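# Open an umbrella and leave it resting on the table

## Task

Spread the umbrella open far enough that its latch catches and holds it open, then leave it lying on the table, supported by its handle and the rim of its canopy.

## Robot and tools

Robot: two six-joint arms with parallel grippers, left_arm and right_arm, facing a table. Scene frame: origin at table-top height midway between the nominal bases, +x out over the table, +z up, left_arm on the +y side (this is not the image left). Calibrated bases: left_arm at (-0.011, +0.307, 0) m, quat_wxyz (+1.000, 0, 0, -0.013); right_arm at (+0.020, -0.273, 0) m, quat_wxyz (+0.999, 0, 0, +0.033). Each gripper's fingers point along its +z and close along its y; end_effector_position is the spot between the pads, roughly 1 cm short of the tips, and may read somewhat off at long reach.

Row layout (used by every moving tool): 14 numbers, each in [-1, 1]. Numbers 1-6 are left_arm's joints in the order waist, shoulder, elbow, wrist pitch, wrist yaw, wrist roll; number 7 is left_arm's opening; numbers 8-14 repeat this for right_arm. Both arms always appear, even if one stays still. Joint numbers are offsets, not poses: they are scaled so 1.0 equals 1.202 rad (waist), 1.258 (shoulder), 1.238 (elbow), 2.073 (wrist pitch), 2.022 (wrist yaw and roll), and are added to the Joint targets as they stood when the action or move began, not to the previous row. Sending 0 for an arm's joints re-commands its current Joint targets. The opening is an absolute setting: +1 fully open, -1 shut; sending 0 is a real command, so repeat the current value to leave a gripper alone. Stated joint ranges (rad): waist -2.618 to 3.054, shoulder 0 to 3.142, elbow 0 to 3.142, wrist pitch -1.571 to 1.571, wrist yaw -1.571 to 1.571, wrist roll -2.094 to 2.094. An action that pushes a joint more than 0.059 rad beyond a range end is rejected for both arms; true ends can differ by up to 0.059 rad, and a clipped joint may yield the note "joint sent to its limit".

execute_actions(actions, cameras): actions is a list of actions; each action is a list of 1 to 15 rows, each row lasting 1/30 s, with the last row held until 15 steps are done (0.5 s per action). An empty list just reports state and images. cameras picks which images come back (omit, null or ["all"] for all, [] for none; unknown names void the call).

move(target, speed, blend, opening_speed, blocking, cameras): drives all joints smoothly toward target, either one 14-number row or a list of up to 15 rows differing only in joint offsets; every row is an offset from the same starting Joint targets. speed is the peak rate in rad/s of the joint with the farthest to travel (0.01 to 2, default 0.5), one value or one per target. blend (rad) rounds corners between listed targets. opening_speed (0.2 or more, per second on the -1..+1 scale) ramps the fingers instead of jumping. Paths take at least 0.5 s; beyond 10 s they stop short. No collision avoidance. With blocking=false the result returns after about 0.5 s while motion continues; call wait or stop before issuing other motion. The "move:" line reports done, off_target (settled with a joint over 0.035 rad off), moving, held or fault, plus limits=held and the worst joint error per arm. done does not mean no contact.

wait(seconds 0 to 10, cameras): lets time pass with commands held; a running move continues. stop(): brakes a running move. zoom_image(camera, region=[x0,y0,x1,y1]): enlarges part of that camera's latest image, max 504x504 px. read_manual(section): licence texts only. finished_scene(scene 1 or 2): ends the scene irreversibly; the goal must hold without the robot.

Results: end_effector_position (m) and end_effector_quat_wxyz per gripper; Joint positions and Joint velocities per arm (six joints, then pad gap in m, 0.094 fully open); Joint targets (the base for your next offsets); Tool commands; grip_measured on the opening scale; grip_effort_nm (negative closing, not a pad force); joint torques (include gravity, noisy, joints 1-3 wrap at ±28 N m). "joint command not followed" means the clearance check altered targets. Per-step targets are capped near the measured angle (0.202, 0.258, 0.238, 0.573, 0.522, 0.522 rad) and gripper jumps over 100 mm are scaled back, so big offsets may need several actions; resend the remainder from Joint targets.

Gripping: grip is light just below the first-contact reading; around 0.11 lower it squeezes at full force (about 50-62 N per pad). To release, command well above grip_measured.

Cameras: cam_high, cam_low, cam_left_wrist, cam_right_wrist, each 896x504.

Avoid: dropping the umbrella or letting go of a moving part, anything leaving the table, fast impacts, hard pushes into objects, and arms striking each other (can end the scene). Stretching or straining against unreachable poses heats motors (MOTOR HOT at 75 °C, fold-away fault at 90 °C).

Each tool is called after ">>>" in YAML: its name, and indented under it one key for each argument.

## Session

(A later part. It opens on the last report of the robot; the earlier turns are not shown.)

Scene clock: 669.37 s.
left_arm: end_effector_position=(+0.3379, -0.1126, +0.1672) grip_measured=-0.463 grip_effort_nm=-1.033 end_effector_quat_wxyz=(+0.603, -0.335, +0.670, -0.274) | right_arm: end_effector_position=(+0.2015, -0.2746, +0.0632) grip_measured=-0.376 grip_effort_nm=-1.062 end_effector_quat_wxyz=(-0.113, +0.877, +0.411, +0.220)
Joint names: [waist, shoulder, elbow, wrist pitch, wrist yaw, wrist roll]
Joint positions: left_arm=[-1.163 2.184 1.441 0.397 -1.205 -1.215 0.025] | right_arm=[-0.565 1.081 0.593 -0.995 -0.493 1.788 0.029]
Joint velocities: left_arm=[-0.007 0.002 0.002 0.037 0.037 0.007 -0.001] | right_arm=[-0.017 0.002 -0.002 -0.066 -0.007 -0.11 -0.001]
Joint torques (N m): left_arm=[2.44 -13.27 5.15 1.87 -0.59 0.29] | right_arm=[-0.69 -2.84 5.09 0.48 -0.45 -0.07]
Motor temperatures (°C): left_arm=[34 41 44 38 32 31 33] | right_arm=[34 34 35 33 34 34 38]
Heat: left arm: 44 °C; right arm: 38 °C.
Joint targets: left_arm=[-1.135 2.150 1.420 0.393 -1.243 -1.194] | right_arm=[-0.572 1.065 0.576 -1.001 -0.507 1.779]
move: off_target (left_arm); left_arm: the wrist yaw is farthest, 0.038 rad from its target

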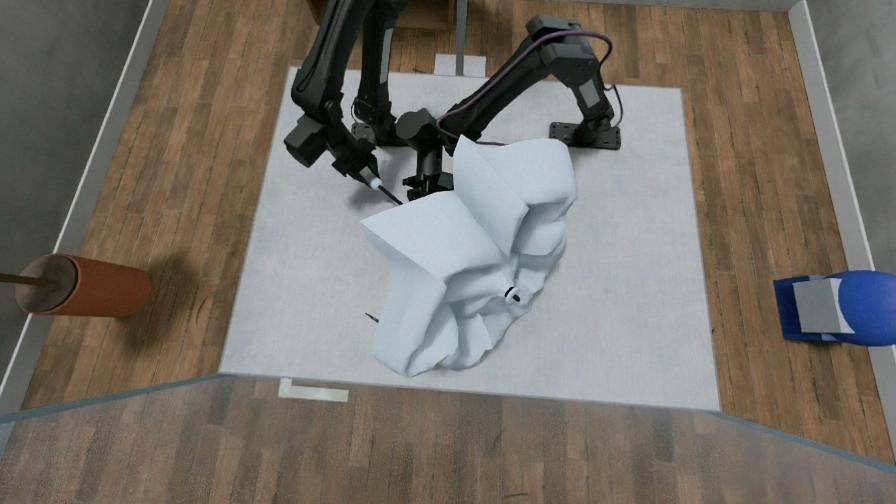

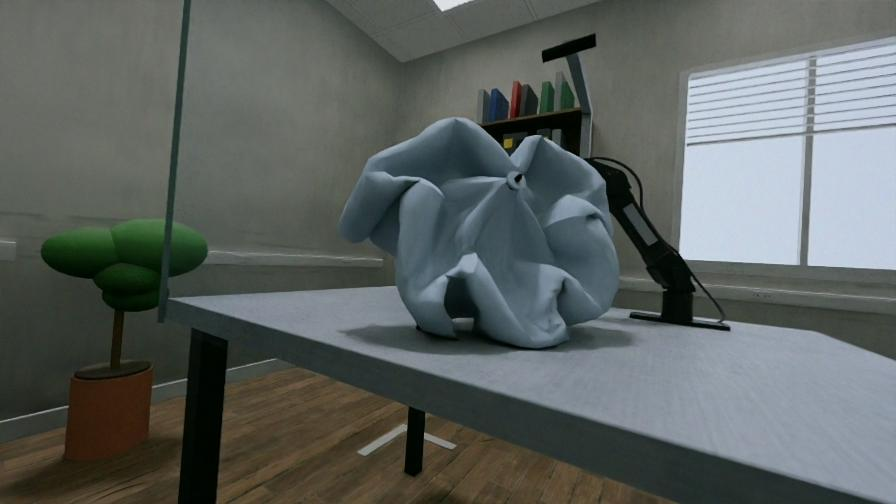

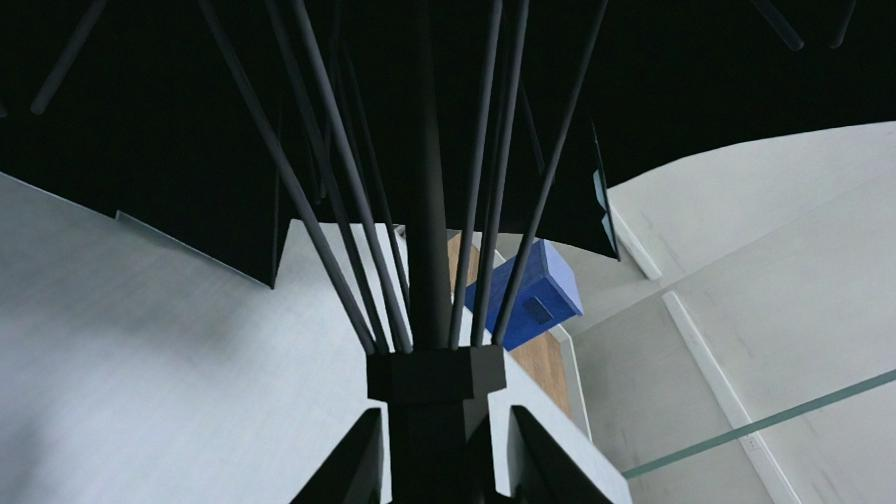

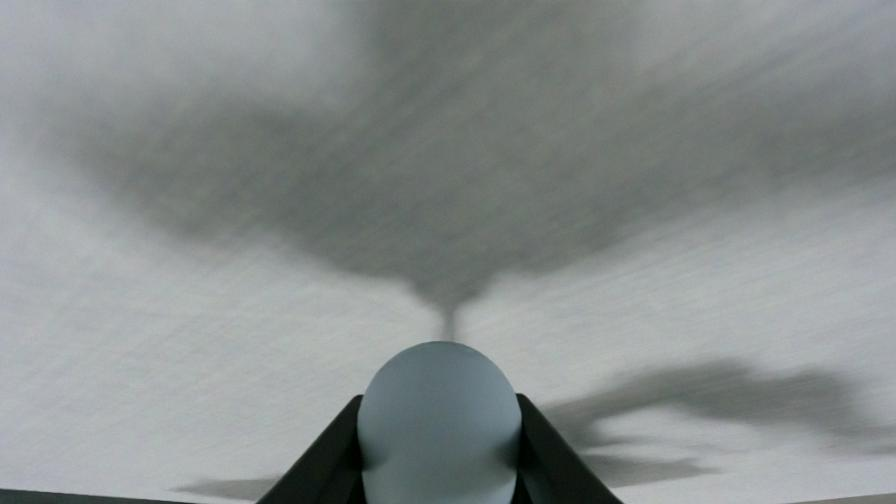

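>>> execute_actions:
  actions: []

Scene clock: 683.40 s.
left_arm: end_effector_position=(+0.3379, -0.1127, +0.1674) grip_measured=-0.463 grip_effort_nm=-1.028 end_effector_quat_wxyz=(+0.603, -0.334, +0.670, -0.274) | right_arm: end_effector_position=(+0.2016, -0.2746, +0.0633) grip_measured=-0.376 grip_effort_nm=-1.057 end_effector_quat_wxyz=(-0.112, +0.877, +0.411, +0.220)
Joint names: [waist, shoulder, elbow, wrist pitch, wrist yaw, wrist roll]
Joint positions: left_arm=[-1.163 2.184 1.441 0.398 -1.205 -1.214 0.025] | right_arm=[-0.565 1.081 0.593 -0.995 -0.493 1.788 0.029]
Joint velocities: left_arm=[-0.007 0.002 -0.017 0.007 -0.066 0.051 0.001] | right_arm=[-0.007 0.022 -0.017 -0.066 0.066 -0.022 0]
Joint torques (N m): left_arm=[2.44 -13.27 5.16 1.86 -0.6 0.28] | right_arm=[-0.64 -2.88 5.05 0.46 -0.45 -0.06]
Motor temperatures (°C): left_arm=[34 42 43 39 32 31 33] | right_arm=[34 34 35 33 34 34 38]
Heat: left arm: 43 °C; right arm: 38 °C.
Joint targets: left_arm=[-1.135 2.150 1.420 0.393 -1.243 -1.193] | right_arm=[-0.572 1.065 0.576 -1.001 -0.507 1.779]
Tool commands: left_gripper/opening=-0.65 right_gripper/opening=-0.55

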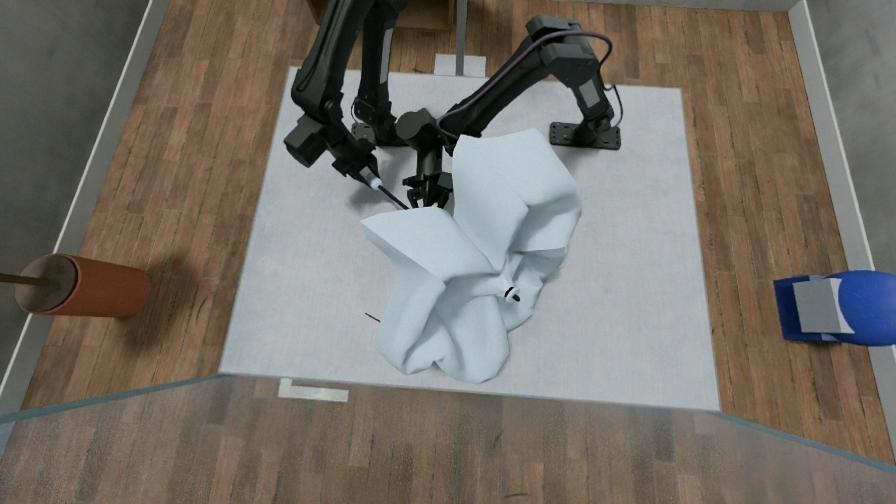

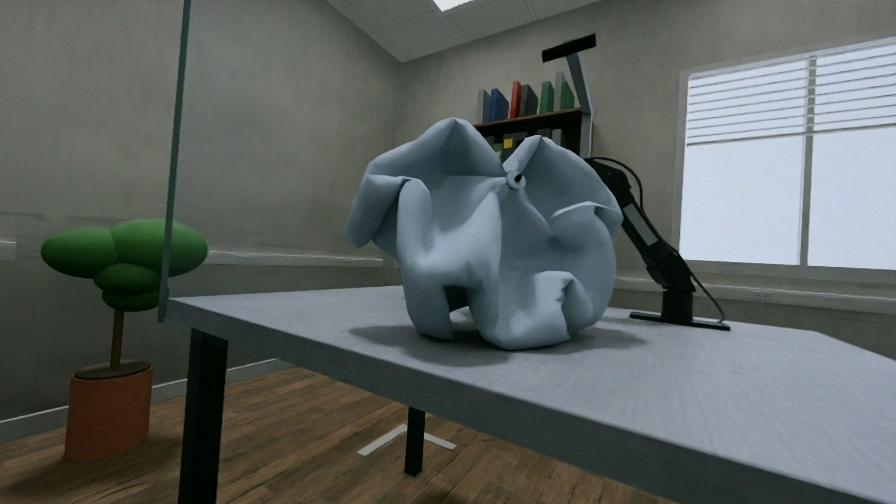

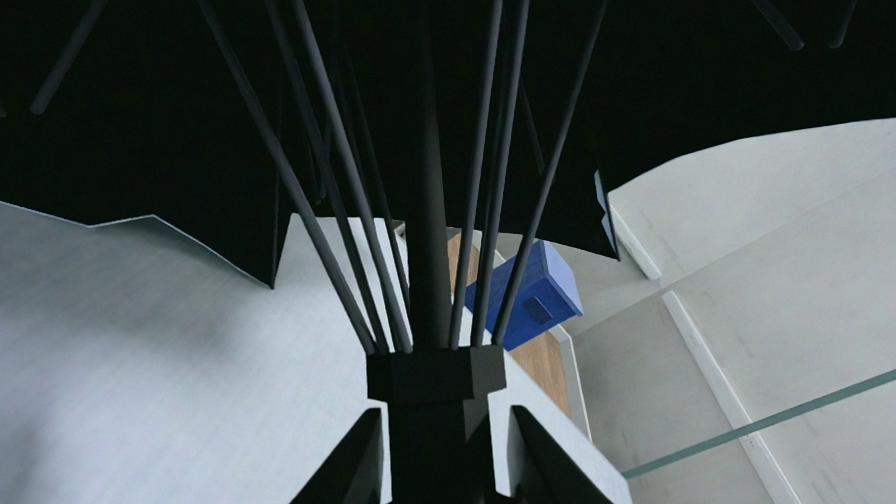

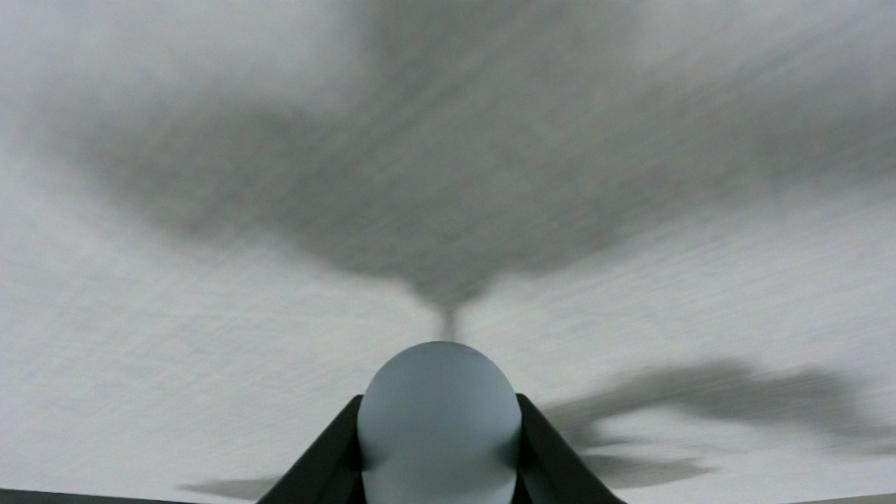

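>>> move:
  target: [0.0715, -0.0739, -0.0541, 0.0198, 0.0223, 0.0341, -0.65, 0, 0, 0, 0, 0, 0, -0.55]
  speed: 0.12

Scene clock: 688.00 s.
left_arm: end_effector_position=(+0.3506, -0.1019, +0.1852) grip_measured=-0.464 grip_effort_nm=-1.043 end_effector_quat_wxyz=(+0.591, -0.309, +0.687, -0.289) | right_arm: end_effector_position=(+0.2108, -0.2676, +0.0699) grip_measured=-0.376 grip_effort_nm=-1.067 end_effector_quat_wxyz=(-0.124, +0.867, +0.411, +0.253)
Joint names: [waist, shoulder, elbow, wrist pitch, wrist yaw, wrist roll]
Joint positions: left_arm=[-1.116 2.097 1.373 0.427 -1.091 -1.142 0.025] | right_arm=[-0.565 1.081 0.593 -0.971 -0.562 1.791 0.029]
Joint velocities: left_arm=[-0.007 0.002 -0.017 -0.081 -0.037 0.022 -0.001] | right_arm=[0.012 0.012 -0.002 0.022 0.007 -0.066 0]
Joint torques (N m): left_arm=[5.86 -13.2 5.34 2.08 -1.23 0.25] | right_arm=[-0.68 -2.88 5.14 0.29 0.28 -0.1]
Motor temperatures (°C): left_arm=[34 42 42 39 33 31 34] | right_arm=[34 34 35 33 34 34 38]
Heat: left arm: 42 °C; right arm: 38 °C.
Joint targets: left_arm=[-1.049 2.056 1.353 0.434 -1.198 -1.124] | right_arm=[-0.572 1.065 0.576 -1.001 -0.507 1.779]
move: off_target (left_arm, right_arm); left_arm: the wrist yaw is farthest, 0.107 rad from its target; right_arm: the wrist yaw is farthest, 0.055 rad from its target

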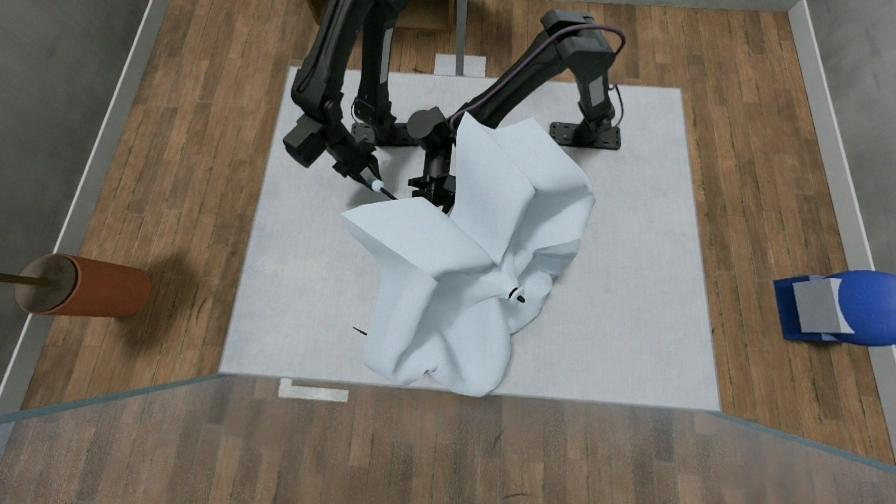

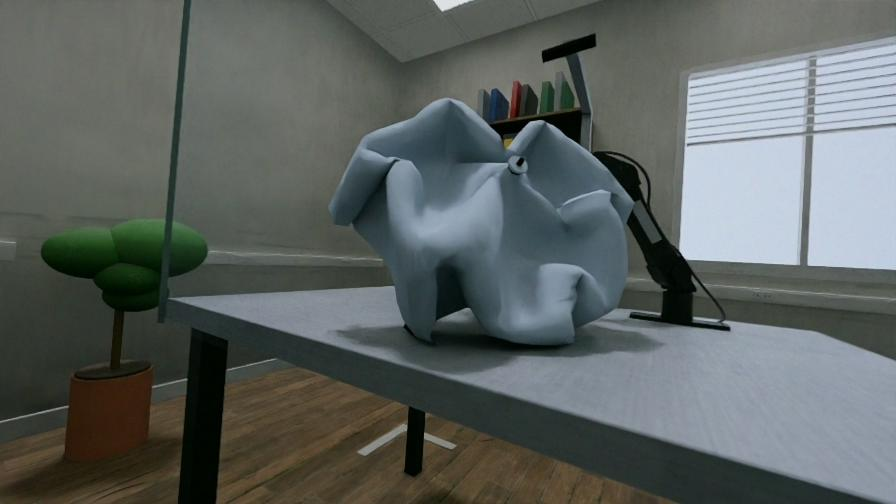

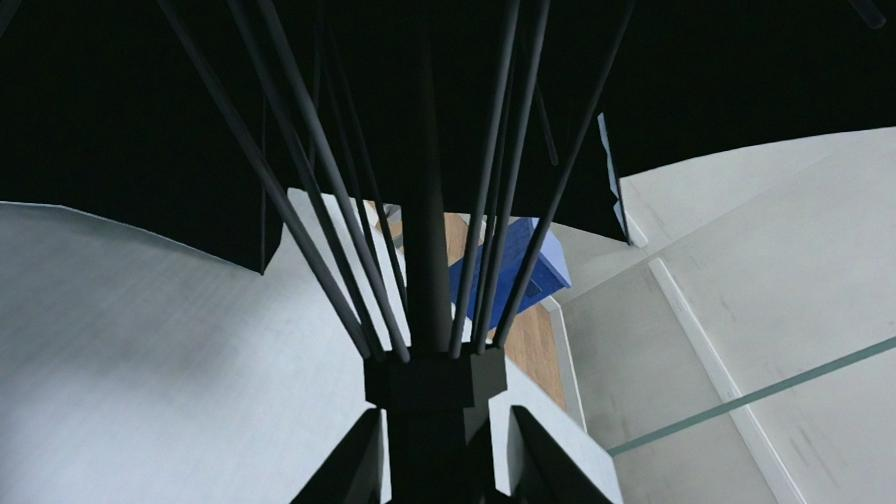

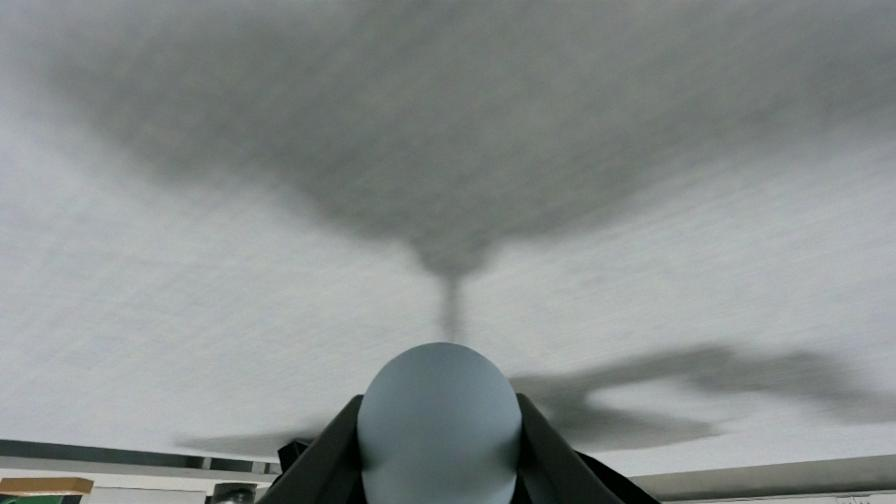

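>>> zoom_image:
  camera: "cam_low"
  region: [310, 80, 690, 370]

>>> zoom_image:
  camera: "cam_left_wrist"
  region: [200, 150, 700, 504]

>>> zoom_image:
  camera: "cam_high"
  region: [280, 60, 640, 410]

Scaled by 1.326 from the camera's 896x504 image, which has a finer 1280x720 frame.

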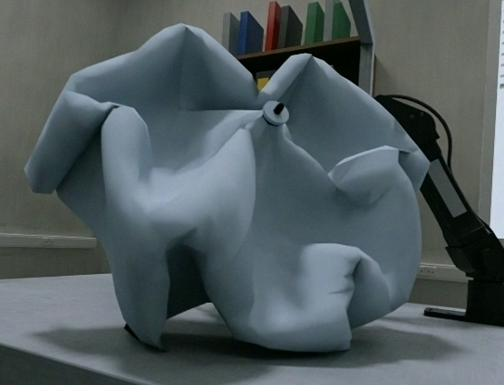

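Scaled by 1.008 from the camera's 896x504 image, which has a finer 1280x720 frame.

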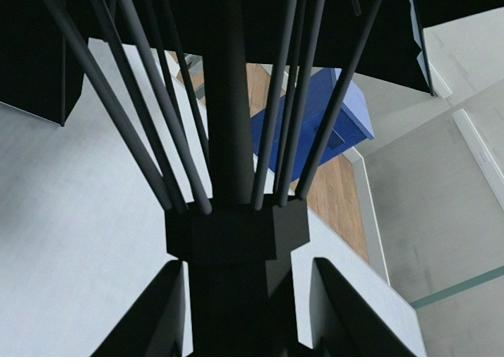

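Scaled by 1.400 from the camera's 896x504 image, which has a finer 1280x720 frame.

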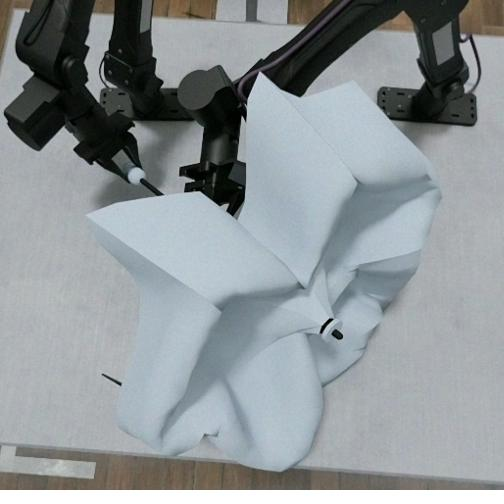

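>>> wait:
  seconds: 0.1
  cameras: ["cam_left_wrist"]

Scene clock: 716.17 s.
left_arm: end_effector_position=(+0.3506, -0.1019, +0.1853) grip_measured=-0.464 grip_effort_nm=-1.038 end_effector_quat_wxyz=(+0.591, -0.309, +0.687, -0.289) | right_arm: end_effector_position=(+0.2108, -0.2676, +0.0699) grip_measured=-0.376 grip_effort_nm=-1.067 end_effector_quat_wxyz=(-0.124, +0.867, +0.411, +0.253)
Joint names: [waist, shoulder, elbow, wrist pitch, wrist yaw, wrist roll]
Joint positions: left_arm=[-1.116 2.097 1.373 0.428 -1.091 -1.142 0.025] | right_arm=[-0.565 1.081 0.593 -0.971 -0.562 1.791 0.029]
Joint velocities: left_arm=[0.007 -0.007 -0.017 0.022 0.022 0.007 -0.001] | right_arm=[-0.022 0.002 0.002 0.007 0.037 0.007 0]
Joint torques (N m): left_arm=[5.9 -13.2 5.33 2.08 -1.23 0.24] | right_arm=[-0.68 -2.91 5.14 0.29 0.27 -0.1]
Motor temperatures (°C): left_arm=[35 45 42 40 34 31 34] | right_arm=[34 34 34 33 33 34 38]
Heat: left arm: 45 °C; right arm: 38 °C.
Joint targets: left_arm=[-1.049 2.056 1.353 0.434 -1.198 -1.125] | right_arm=[-0.572 1.065 0.576 -1.001 -0.507 1.779]
Tool commands: left_gripper/opening=-0.65 right_gripper/opening=-0.55
wait: 0.10 s; at rest from the start
Images, in order (width x height): cam_left_wrist 896x504.

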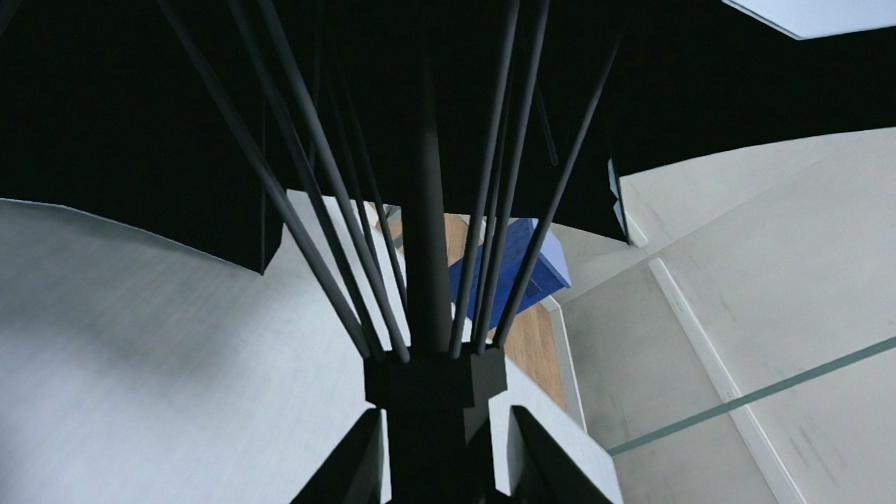

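>>> move:
  target: [0.0449, -0.0127, 0.0153, -0.0082, -0.0307, 0.0094, -0.65, -0.0744, 0.0141, -0.0153, -0.0064, -0.0027, -0.0507, -0.55]
  speed: 0.12

Scene clock: 737.37 s.
left_arm: end_effector_position=(+0.3555, -0.0991, +0.1906) grip_measured=-0.464 grip_effort_nm=-1.033 end_effector_quat_wxyz=(+0.591, -0.309, +0.686, -0.292) | right_arm: end_effector_position=(+0.2139, -0.2692, +0.0755) grip_measured=-0.376 grip_effort_nm=-1.062 end_effector_quat_wxyz=(-0.131, +0.856, +0.408, +0.290)
Joint names: [waist, shoulder, elbow, wrist pitch, wrist yaw, wrist roll]
Joint positions: left_arm=[-1.103 2.085 1.373 0.429 -1.076 -1.131 0.025] | right_arm=[-0.635 1.081 0.584 -0.973 -0.641 1.717 0.029]
Joint velocities: left_arm=[-0.007 0.002 0.012 -0.022 -0.037 -0.022 0] | right_arm=[-0.027 -0.012 -0.002 0.081 -0.007 -0.051 -0.002]
Joint torques (N m): left_arm=[9.42 -13.48 6.82 1.89 -1.99 0.33] | right_arm=[-2.56 -1.48 4.26 0.18 1.06 -0.35]
Motor temperatures (°C): left_arm=[35 46 42 40 35 31 34] | right_arm=[34 34 34 33 33 34 38]
Heat: left arm: 46 °C; right arm: 38 °C.
Joint targets: left_arm=[-0.995 2.041 1.372 0.417 -1.260 -1.105] | right_arm=[-0.661 1.082 0.557 -1.014 -0.512 1.677]
move: off_target (left_arm, right_arm); left_arm: the wrist yaw is farthest, 0.184 rad from its target; right_arm: the wrist yaw is farthest, 0.128 rad from its target

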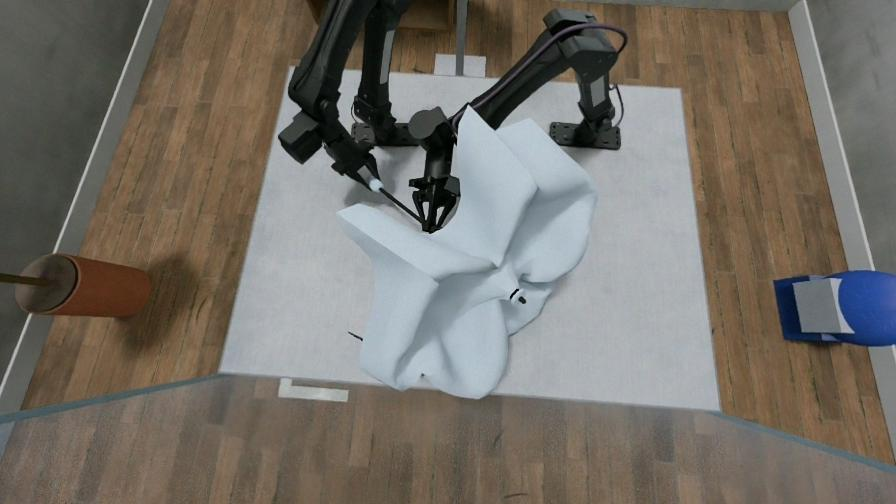

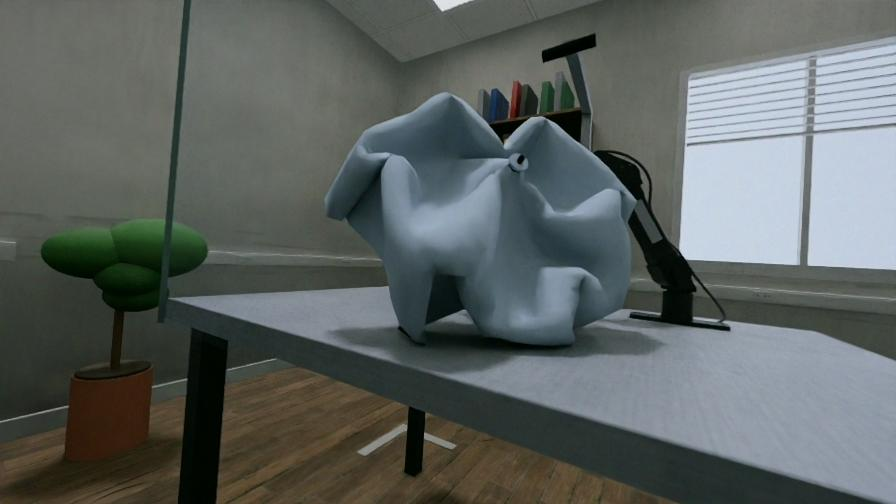

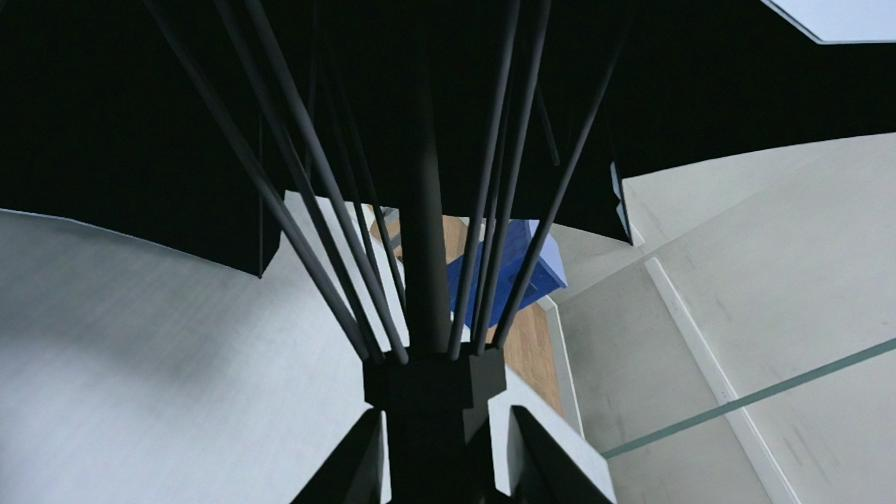

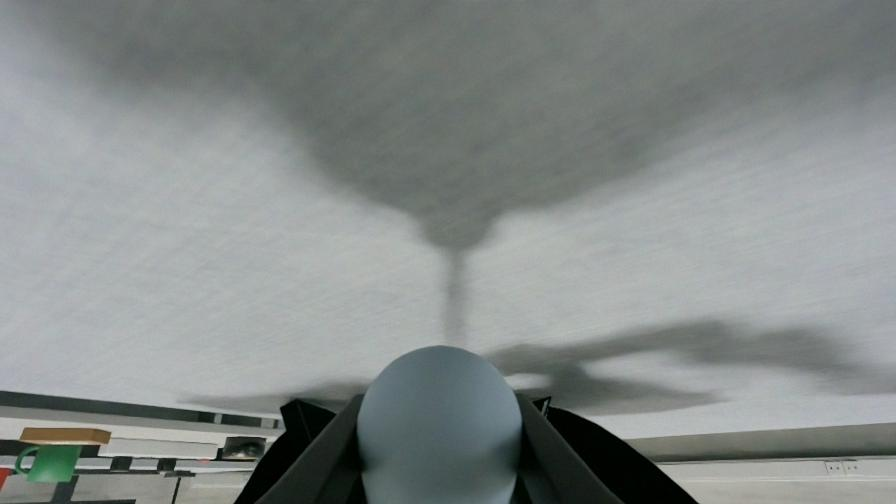

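>>> zoom_image:
  camera: "cam_left_wrist"
  region: [100, 0, 500, 225]

>>> zoom_image:
  camera: "cam_left_wrist"
  region: [440, 50, 740, 280]

Scaled by 1.260 from the camera's 896x504 image, which has a finer 1280x720 frame.

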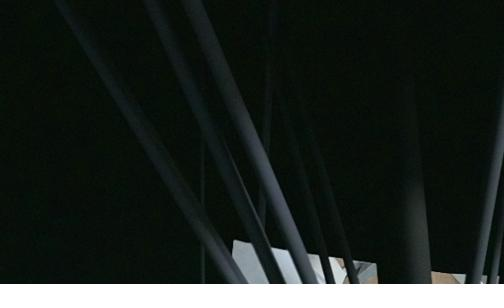

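Scaled by 1.680 from the camera's 896x504 image, which has a finer 1280x720 frame.

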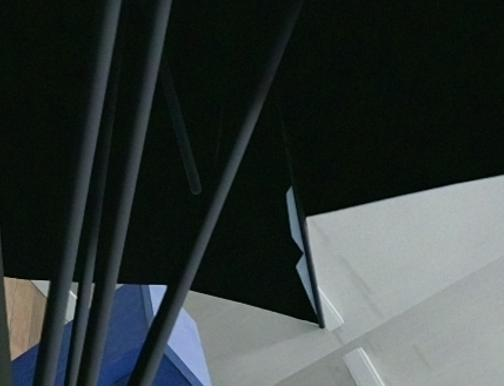

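>>> move:
  target:
    - [-0.0624, 0.0231, 0, 0, 0.0692, -0.0074, -0.65, 0, 0, 0, 0, 0, 0, -0.55]
    - [-0.1123, 0.0469, 0.1599, -0.0950, -0.0049, -0.0272, -0.65, 0.0904, -0.0215, 0.1478, -0.0584, 0.0059, 0.0608, -0.55]
  speed: 0.15
  blend: 0.01

Scene clock: 782.57 s.
left_arm: end_effector_position=(+0.3518, -0.0939, +0.2216) grip_measured=-0.466 grip_effort_nm=-1.038 end_effector_quat_wxyz=(+0.618, -0.334, +0.669, -0.243) | right_arm: end_effector_position=(+0.2102, -0.2653, +0.1017) grip_measured=-0.376 grip_effort_nm=-1.057 end_effector_quat_wxyz=(-0.133, +0.867, +0.412, +0.248)
Joint names: [waist, shoulder, elbow, wrist pitch, wrist yaw, wrist roll]
Joint positions: left_arm=[-1.126 2.09 1.523 0.215 -1.219 -1.168 0.025] | right_arm=[-0.557 1.069 0.716 -1.125 -0.565 1.791 0.029]
Joint velocities: left_arm=[0.007 0.002 -0.007 -0.022 0.007 0.007 0] | right_arm=[0.017 0.007 0.012 -0.022 -0.037 0.007 -0.001]
Joint torques (N m): left_arm=[-0.36 -9.58 11.02 1.96 -0.73 0.11] | right_arm=[0.49 -2.69 8.75 0.45 0.38 0.11]
Motor temperatures (°C): left_arm=[37 45 42 41 39 31 34] | right_arm=[34 33 34 33 34 34 38]
Heat: left arm: 45 °C; right arm: 38 °C.
Joint targets: left_arm=[-1.130 2.100 1.570 0.220 -1.270 -1.160] | right_arm=[-0.553 1.055 0.740 -1.135 -0.500 1.800]
move: off_target (left_arm, right_arm); left_arm: the wrist yaw is farthest, 0.051 rad from its target; right_arm: the wrist yaw is farthest, 0.065 rad from its target

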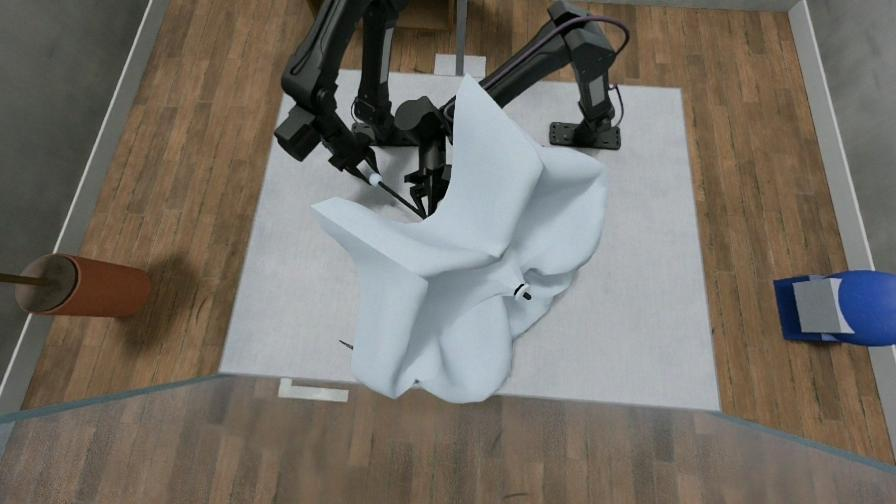

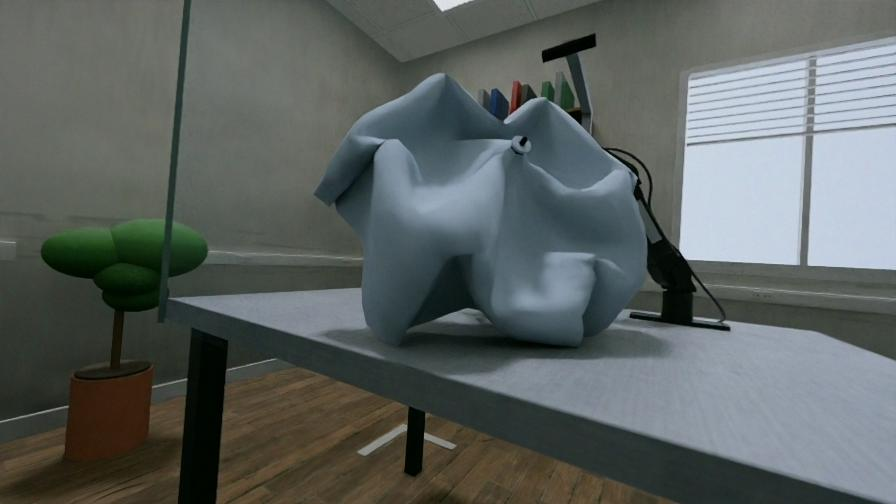

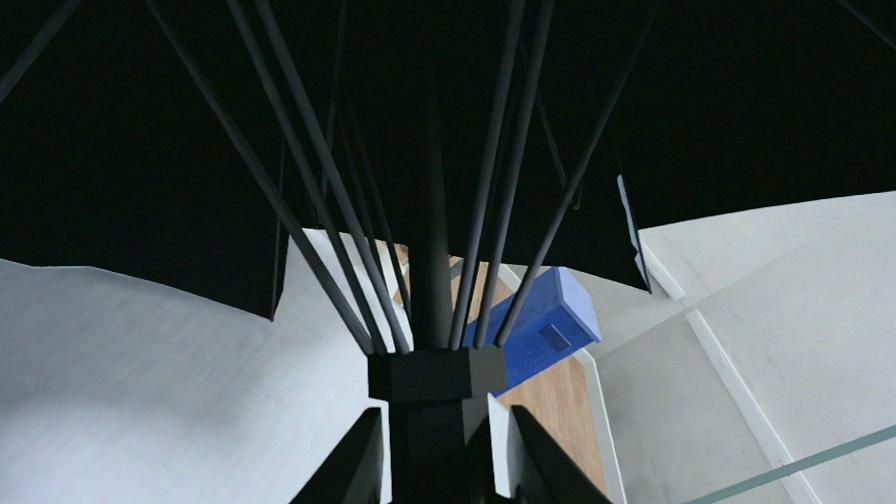

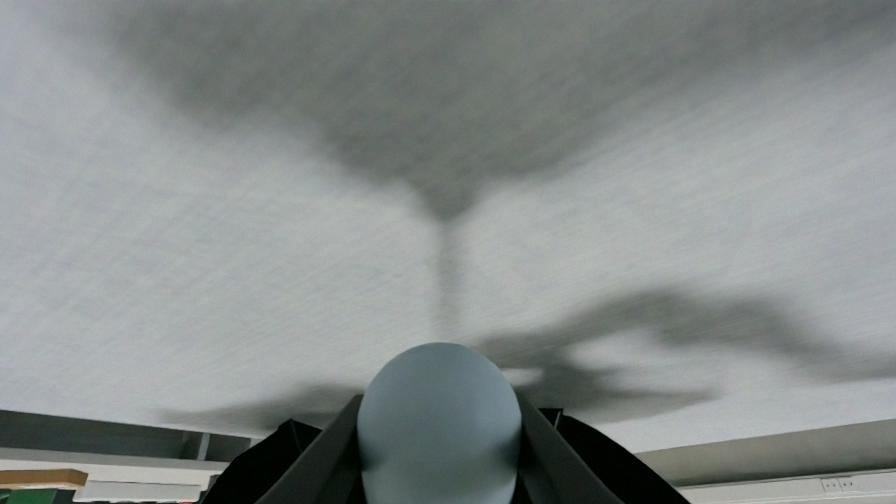

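>>> zoom_image:
  camera: "cam_low"
  region: [300, 190, 680, 380]

Scaled by 1.326 from the camera's 896x504 image, which has a finer 1280x720 frame.

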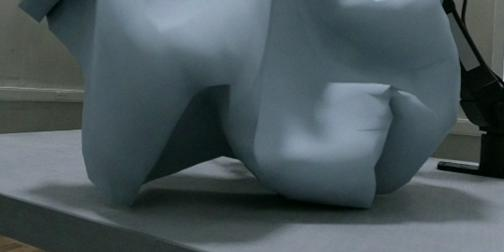

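>>> move:
  target: [0.1082, -0.0914, -0.0969, 0.0145, 0.0247, 0.0262, -0.65, 0, 0, 0, 0, 0, 0, -0.55]
  speed: 0.1

Scene clock: 802.03 s.
left_arm: end_effector_position=(+0.3670, -0.0848, +0.2285) grip_measured=-0.466 grip_effort_nm=-1.043 end_effector_quat_wxyz=(+0.600, -0.318, +0.685, -0.265) | right_arm: end_effector_position=(+0.2174, -0.2610, +0.1077) grip_measured=-0.376 grip_effort_nm=-1.067 end_effector_quat_wxyz=(-0.139, +0.862, +0.407, +0.268)
Joint names: [waist, shoulder, elbow, wrist pitch, wrist yaw, wrist roll]
Joint positions: left_arm=[-1.075 2.03 1.467 0.247 -1.099 -1.132 0.025] | right_arm=[-0.548 1.069 0.722 -1.106 -0.604 1.813 0.029]
Joint velocities: left_arm=[-0.007 0.002 -0.017 -0.022 -0.022 -0.022 0] | right_arm=[0.007 -0.007 -0.002 0.022 -0.037 -0.051 0]
Joint torques (N m): left_arm=[6.53 -13.39 5.89 2.03 -1.38 0.3] | right_arm=[-0.35 -2.76 8.14 0.32 0.79 -0.12]
Motor temperatures (°C): left_arm=[35 44 45 43 37 31 34] | right_arm=[34 33 35 33 34 34 38]
Heat: left arm: 45 °C; right arm: 38 °C.
Joint targets: left_arm=[-1.000 1.985 1.450 0.250 -1.220 -1.108] | right_arm=[-0.552 1.055 0.740 -1.135 -0.500 1.800]
move: off_target (left_arm, right_arm); left_arm: the wrist yaw is farthest, 0.121 rad from its target; right_arm: the wrist yaw is farthest, 0.104 rad from its target

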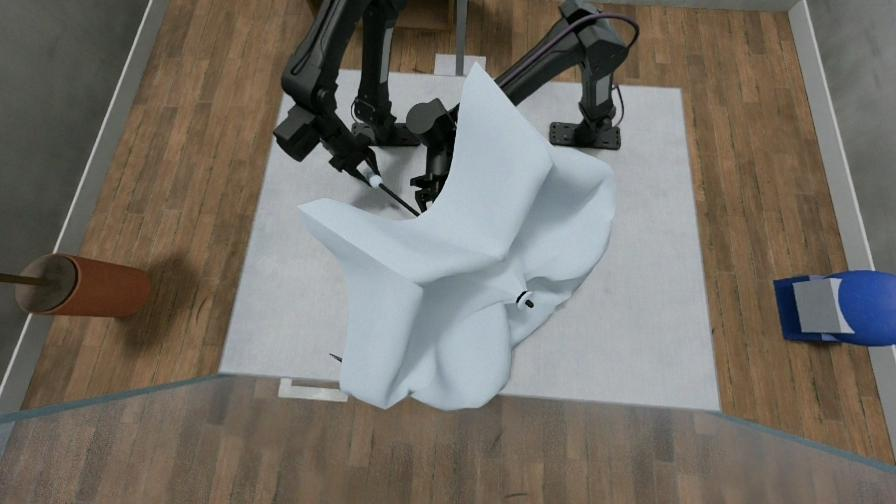

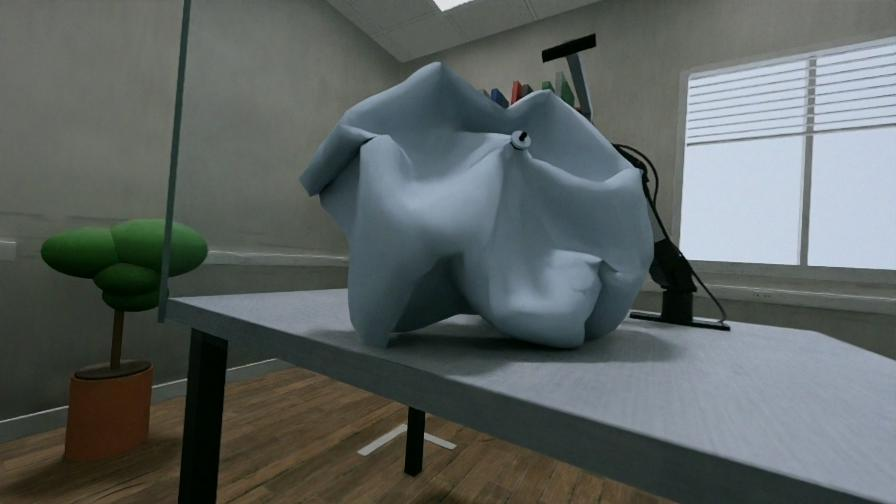

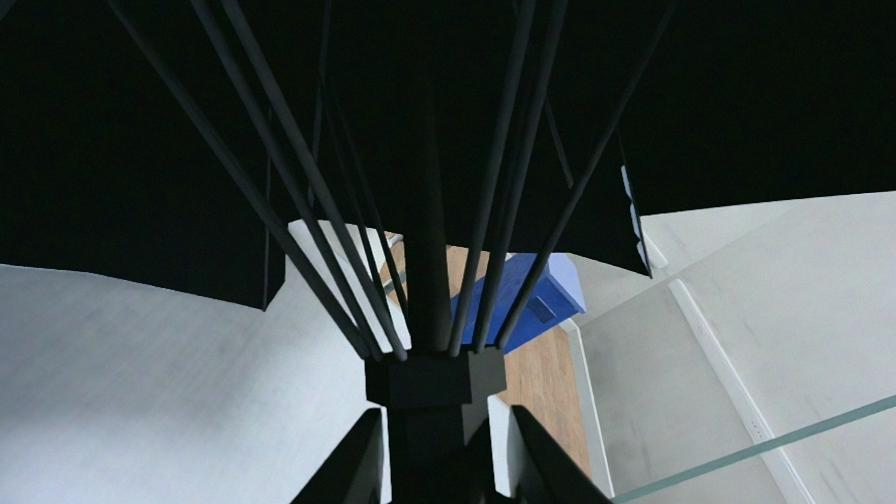

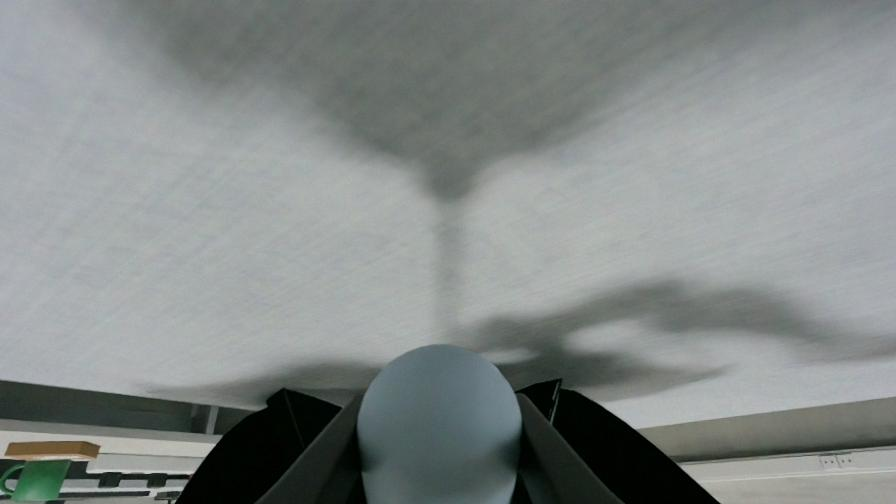

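>>> move:
  target: [0.0333, -0.0119, 0, 0, -0.0223, 0.0027, -0.65, -0.0620, 0.0071, -0.0147, -0.007, -0.0019, -0.0421, -0.55]
  speed: 0.1
  cameras: ["cam_low", "cam_left_wrist"]

Scene clock: 814.20 s.
left_arm: end_effector_position=(+0.3691, -0.0840, +0.2360) grip_measured=-0.466 grip_effort_nm=-1.038 end_effector_quat_wxyz=(+0.598, -0.316, +0.684, -0.273) | right_arm: end_effector_position=(+0.2197, -0.2658, +0.1116) grip_measured=-0.376 grip_effort_nm=-1.057 end_effector_quat_wxyz=(-0.136, +0.855, +0.409, +0.289)
Joint names: [waist, shoulder, elbow, wrist pitch, wrist yaw, wrist roll]
Joint positions: left_arm=[-1.068 2.015 1.467 0.256 -1.081 -1.12 0.025] | right_arm=[-0.6 1.069 0.722 -1.11 -0.642 1.753 0.029]
Joint velocities: left_arm=[-0.017 -0.002 0.007 -0.037 -0.081 -0.066 -0.001] | right_arm=[-0.002 0.002 0.002 0.037 0.022 0.007 0]
Joint torques (N m): left_arm=[9.4 -13.37 5.93 1.96 -1.99 0.26] | right_arm=[-2.71 -2.02 6.58 0.21 1.16 -0.36]
Motor temperatures (°C): left_arm=[36 46 44 43 37 31 34] | right_arm=[34 33 35 32 34 34 38]
Heat: left arm: 46 °C; right arm: 38 °C.
Joint targets: left_arm=[-0.960 1.970 1.450 0.250 -1.265 -1.102] | right_arm=[-0.627 1.064 0.722 -1.150 -0.504 1.714]
move: off_target (left_arm, right_arm); left_arm: the wrist yaw is farthest, 0.184 rad from its target; right_arm: the wrist yaw is farthest, 0.138 rad from its target
Images, in order (width x height): cam_low 896x504, cam_left_wrist 896x504.

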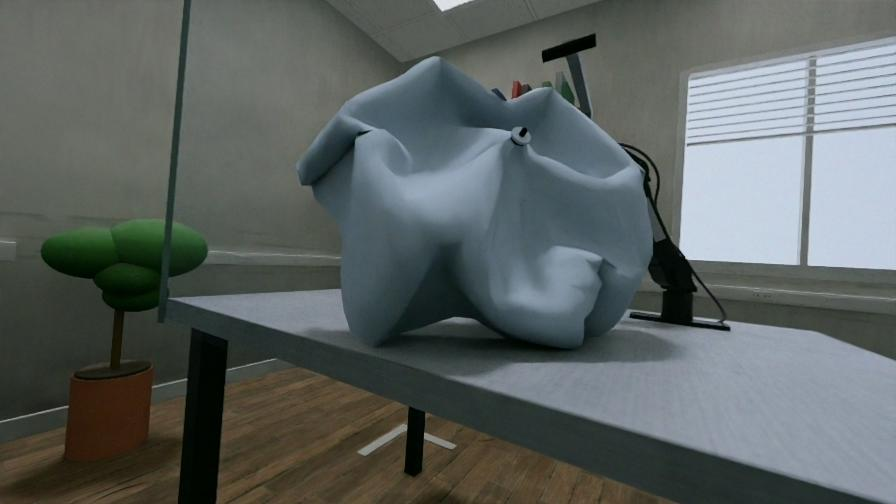

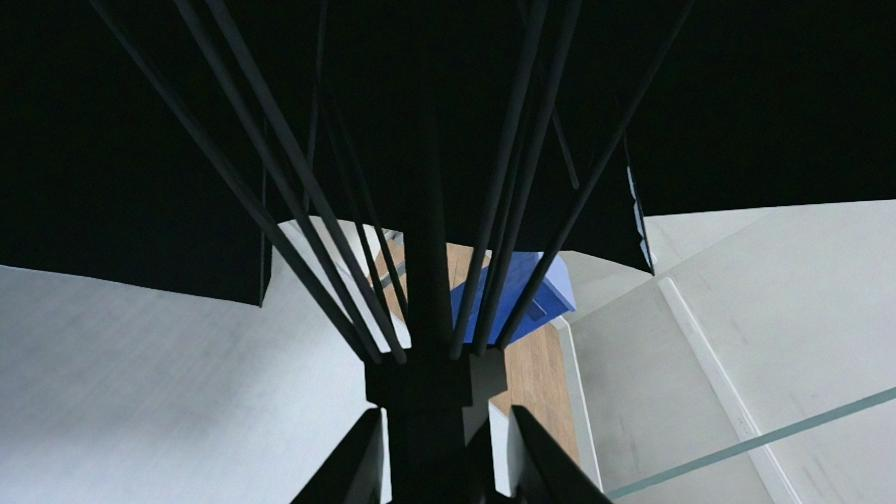

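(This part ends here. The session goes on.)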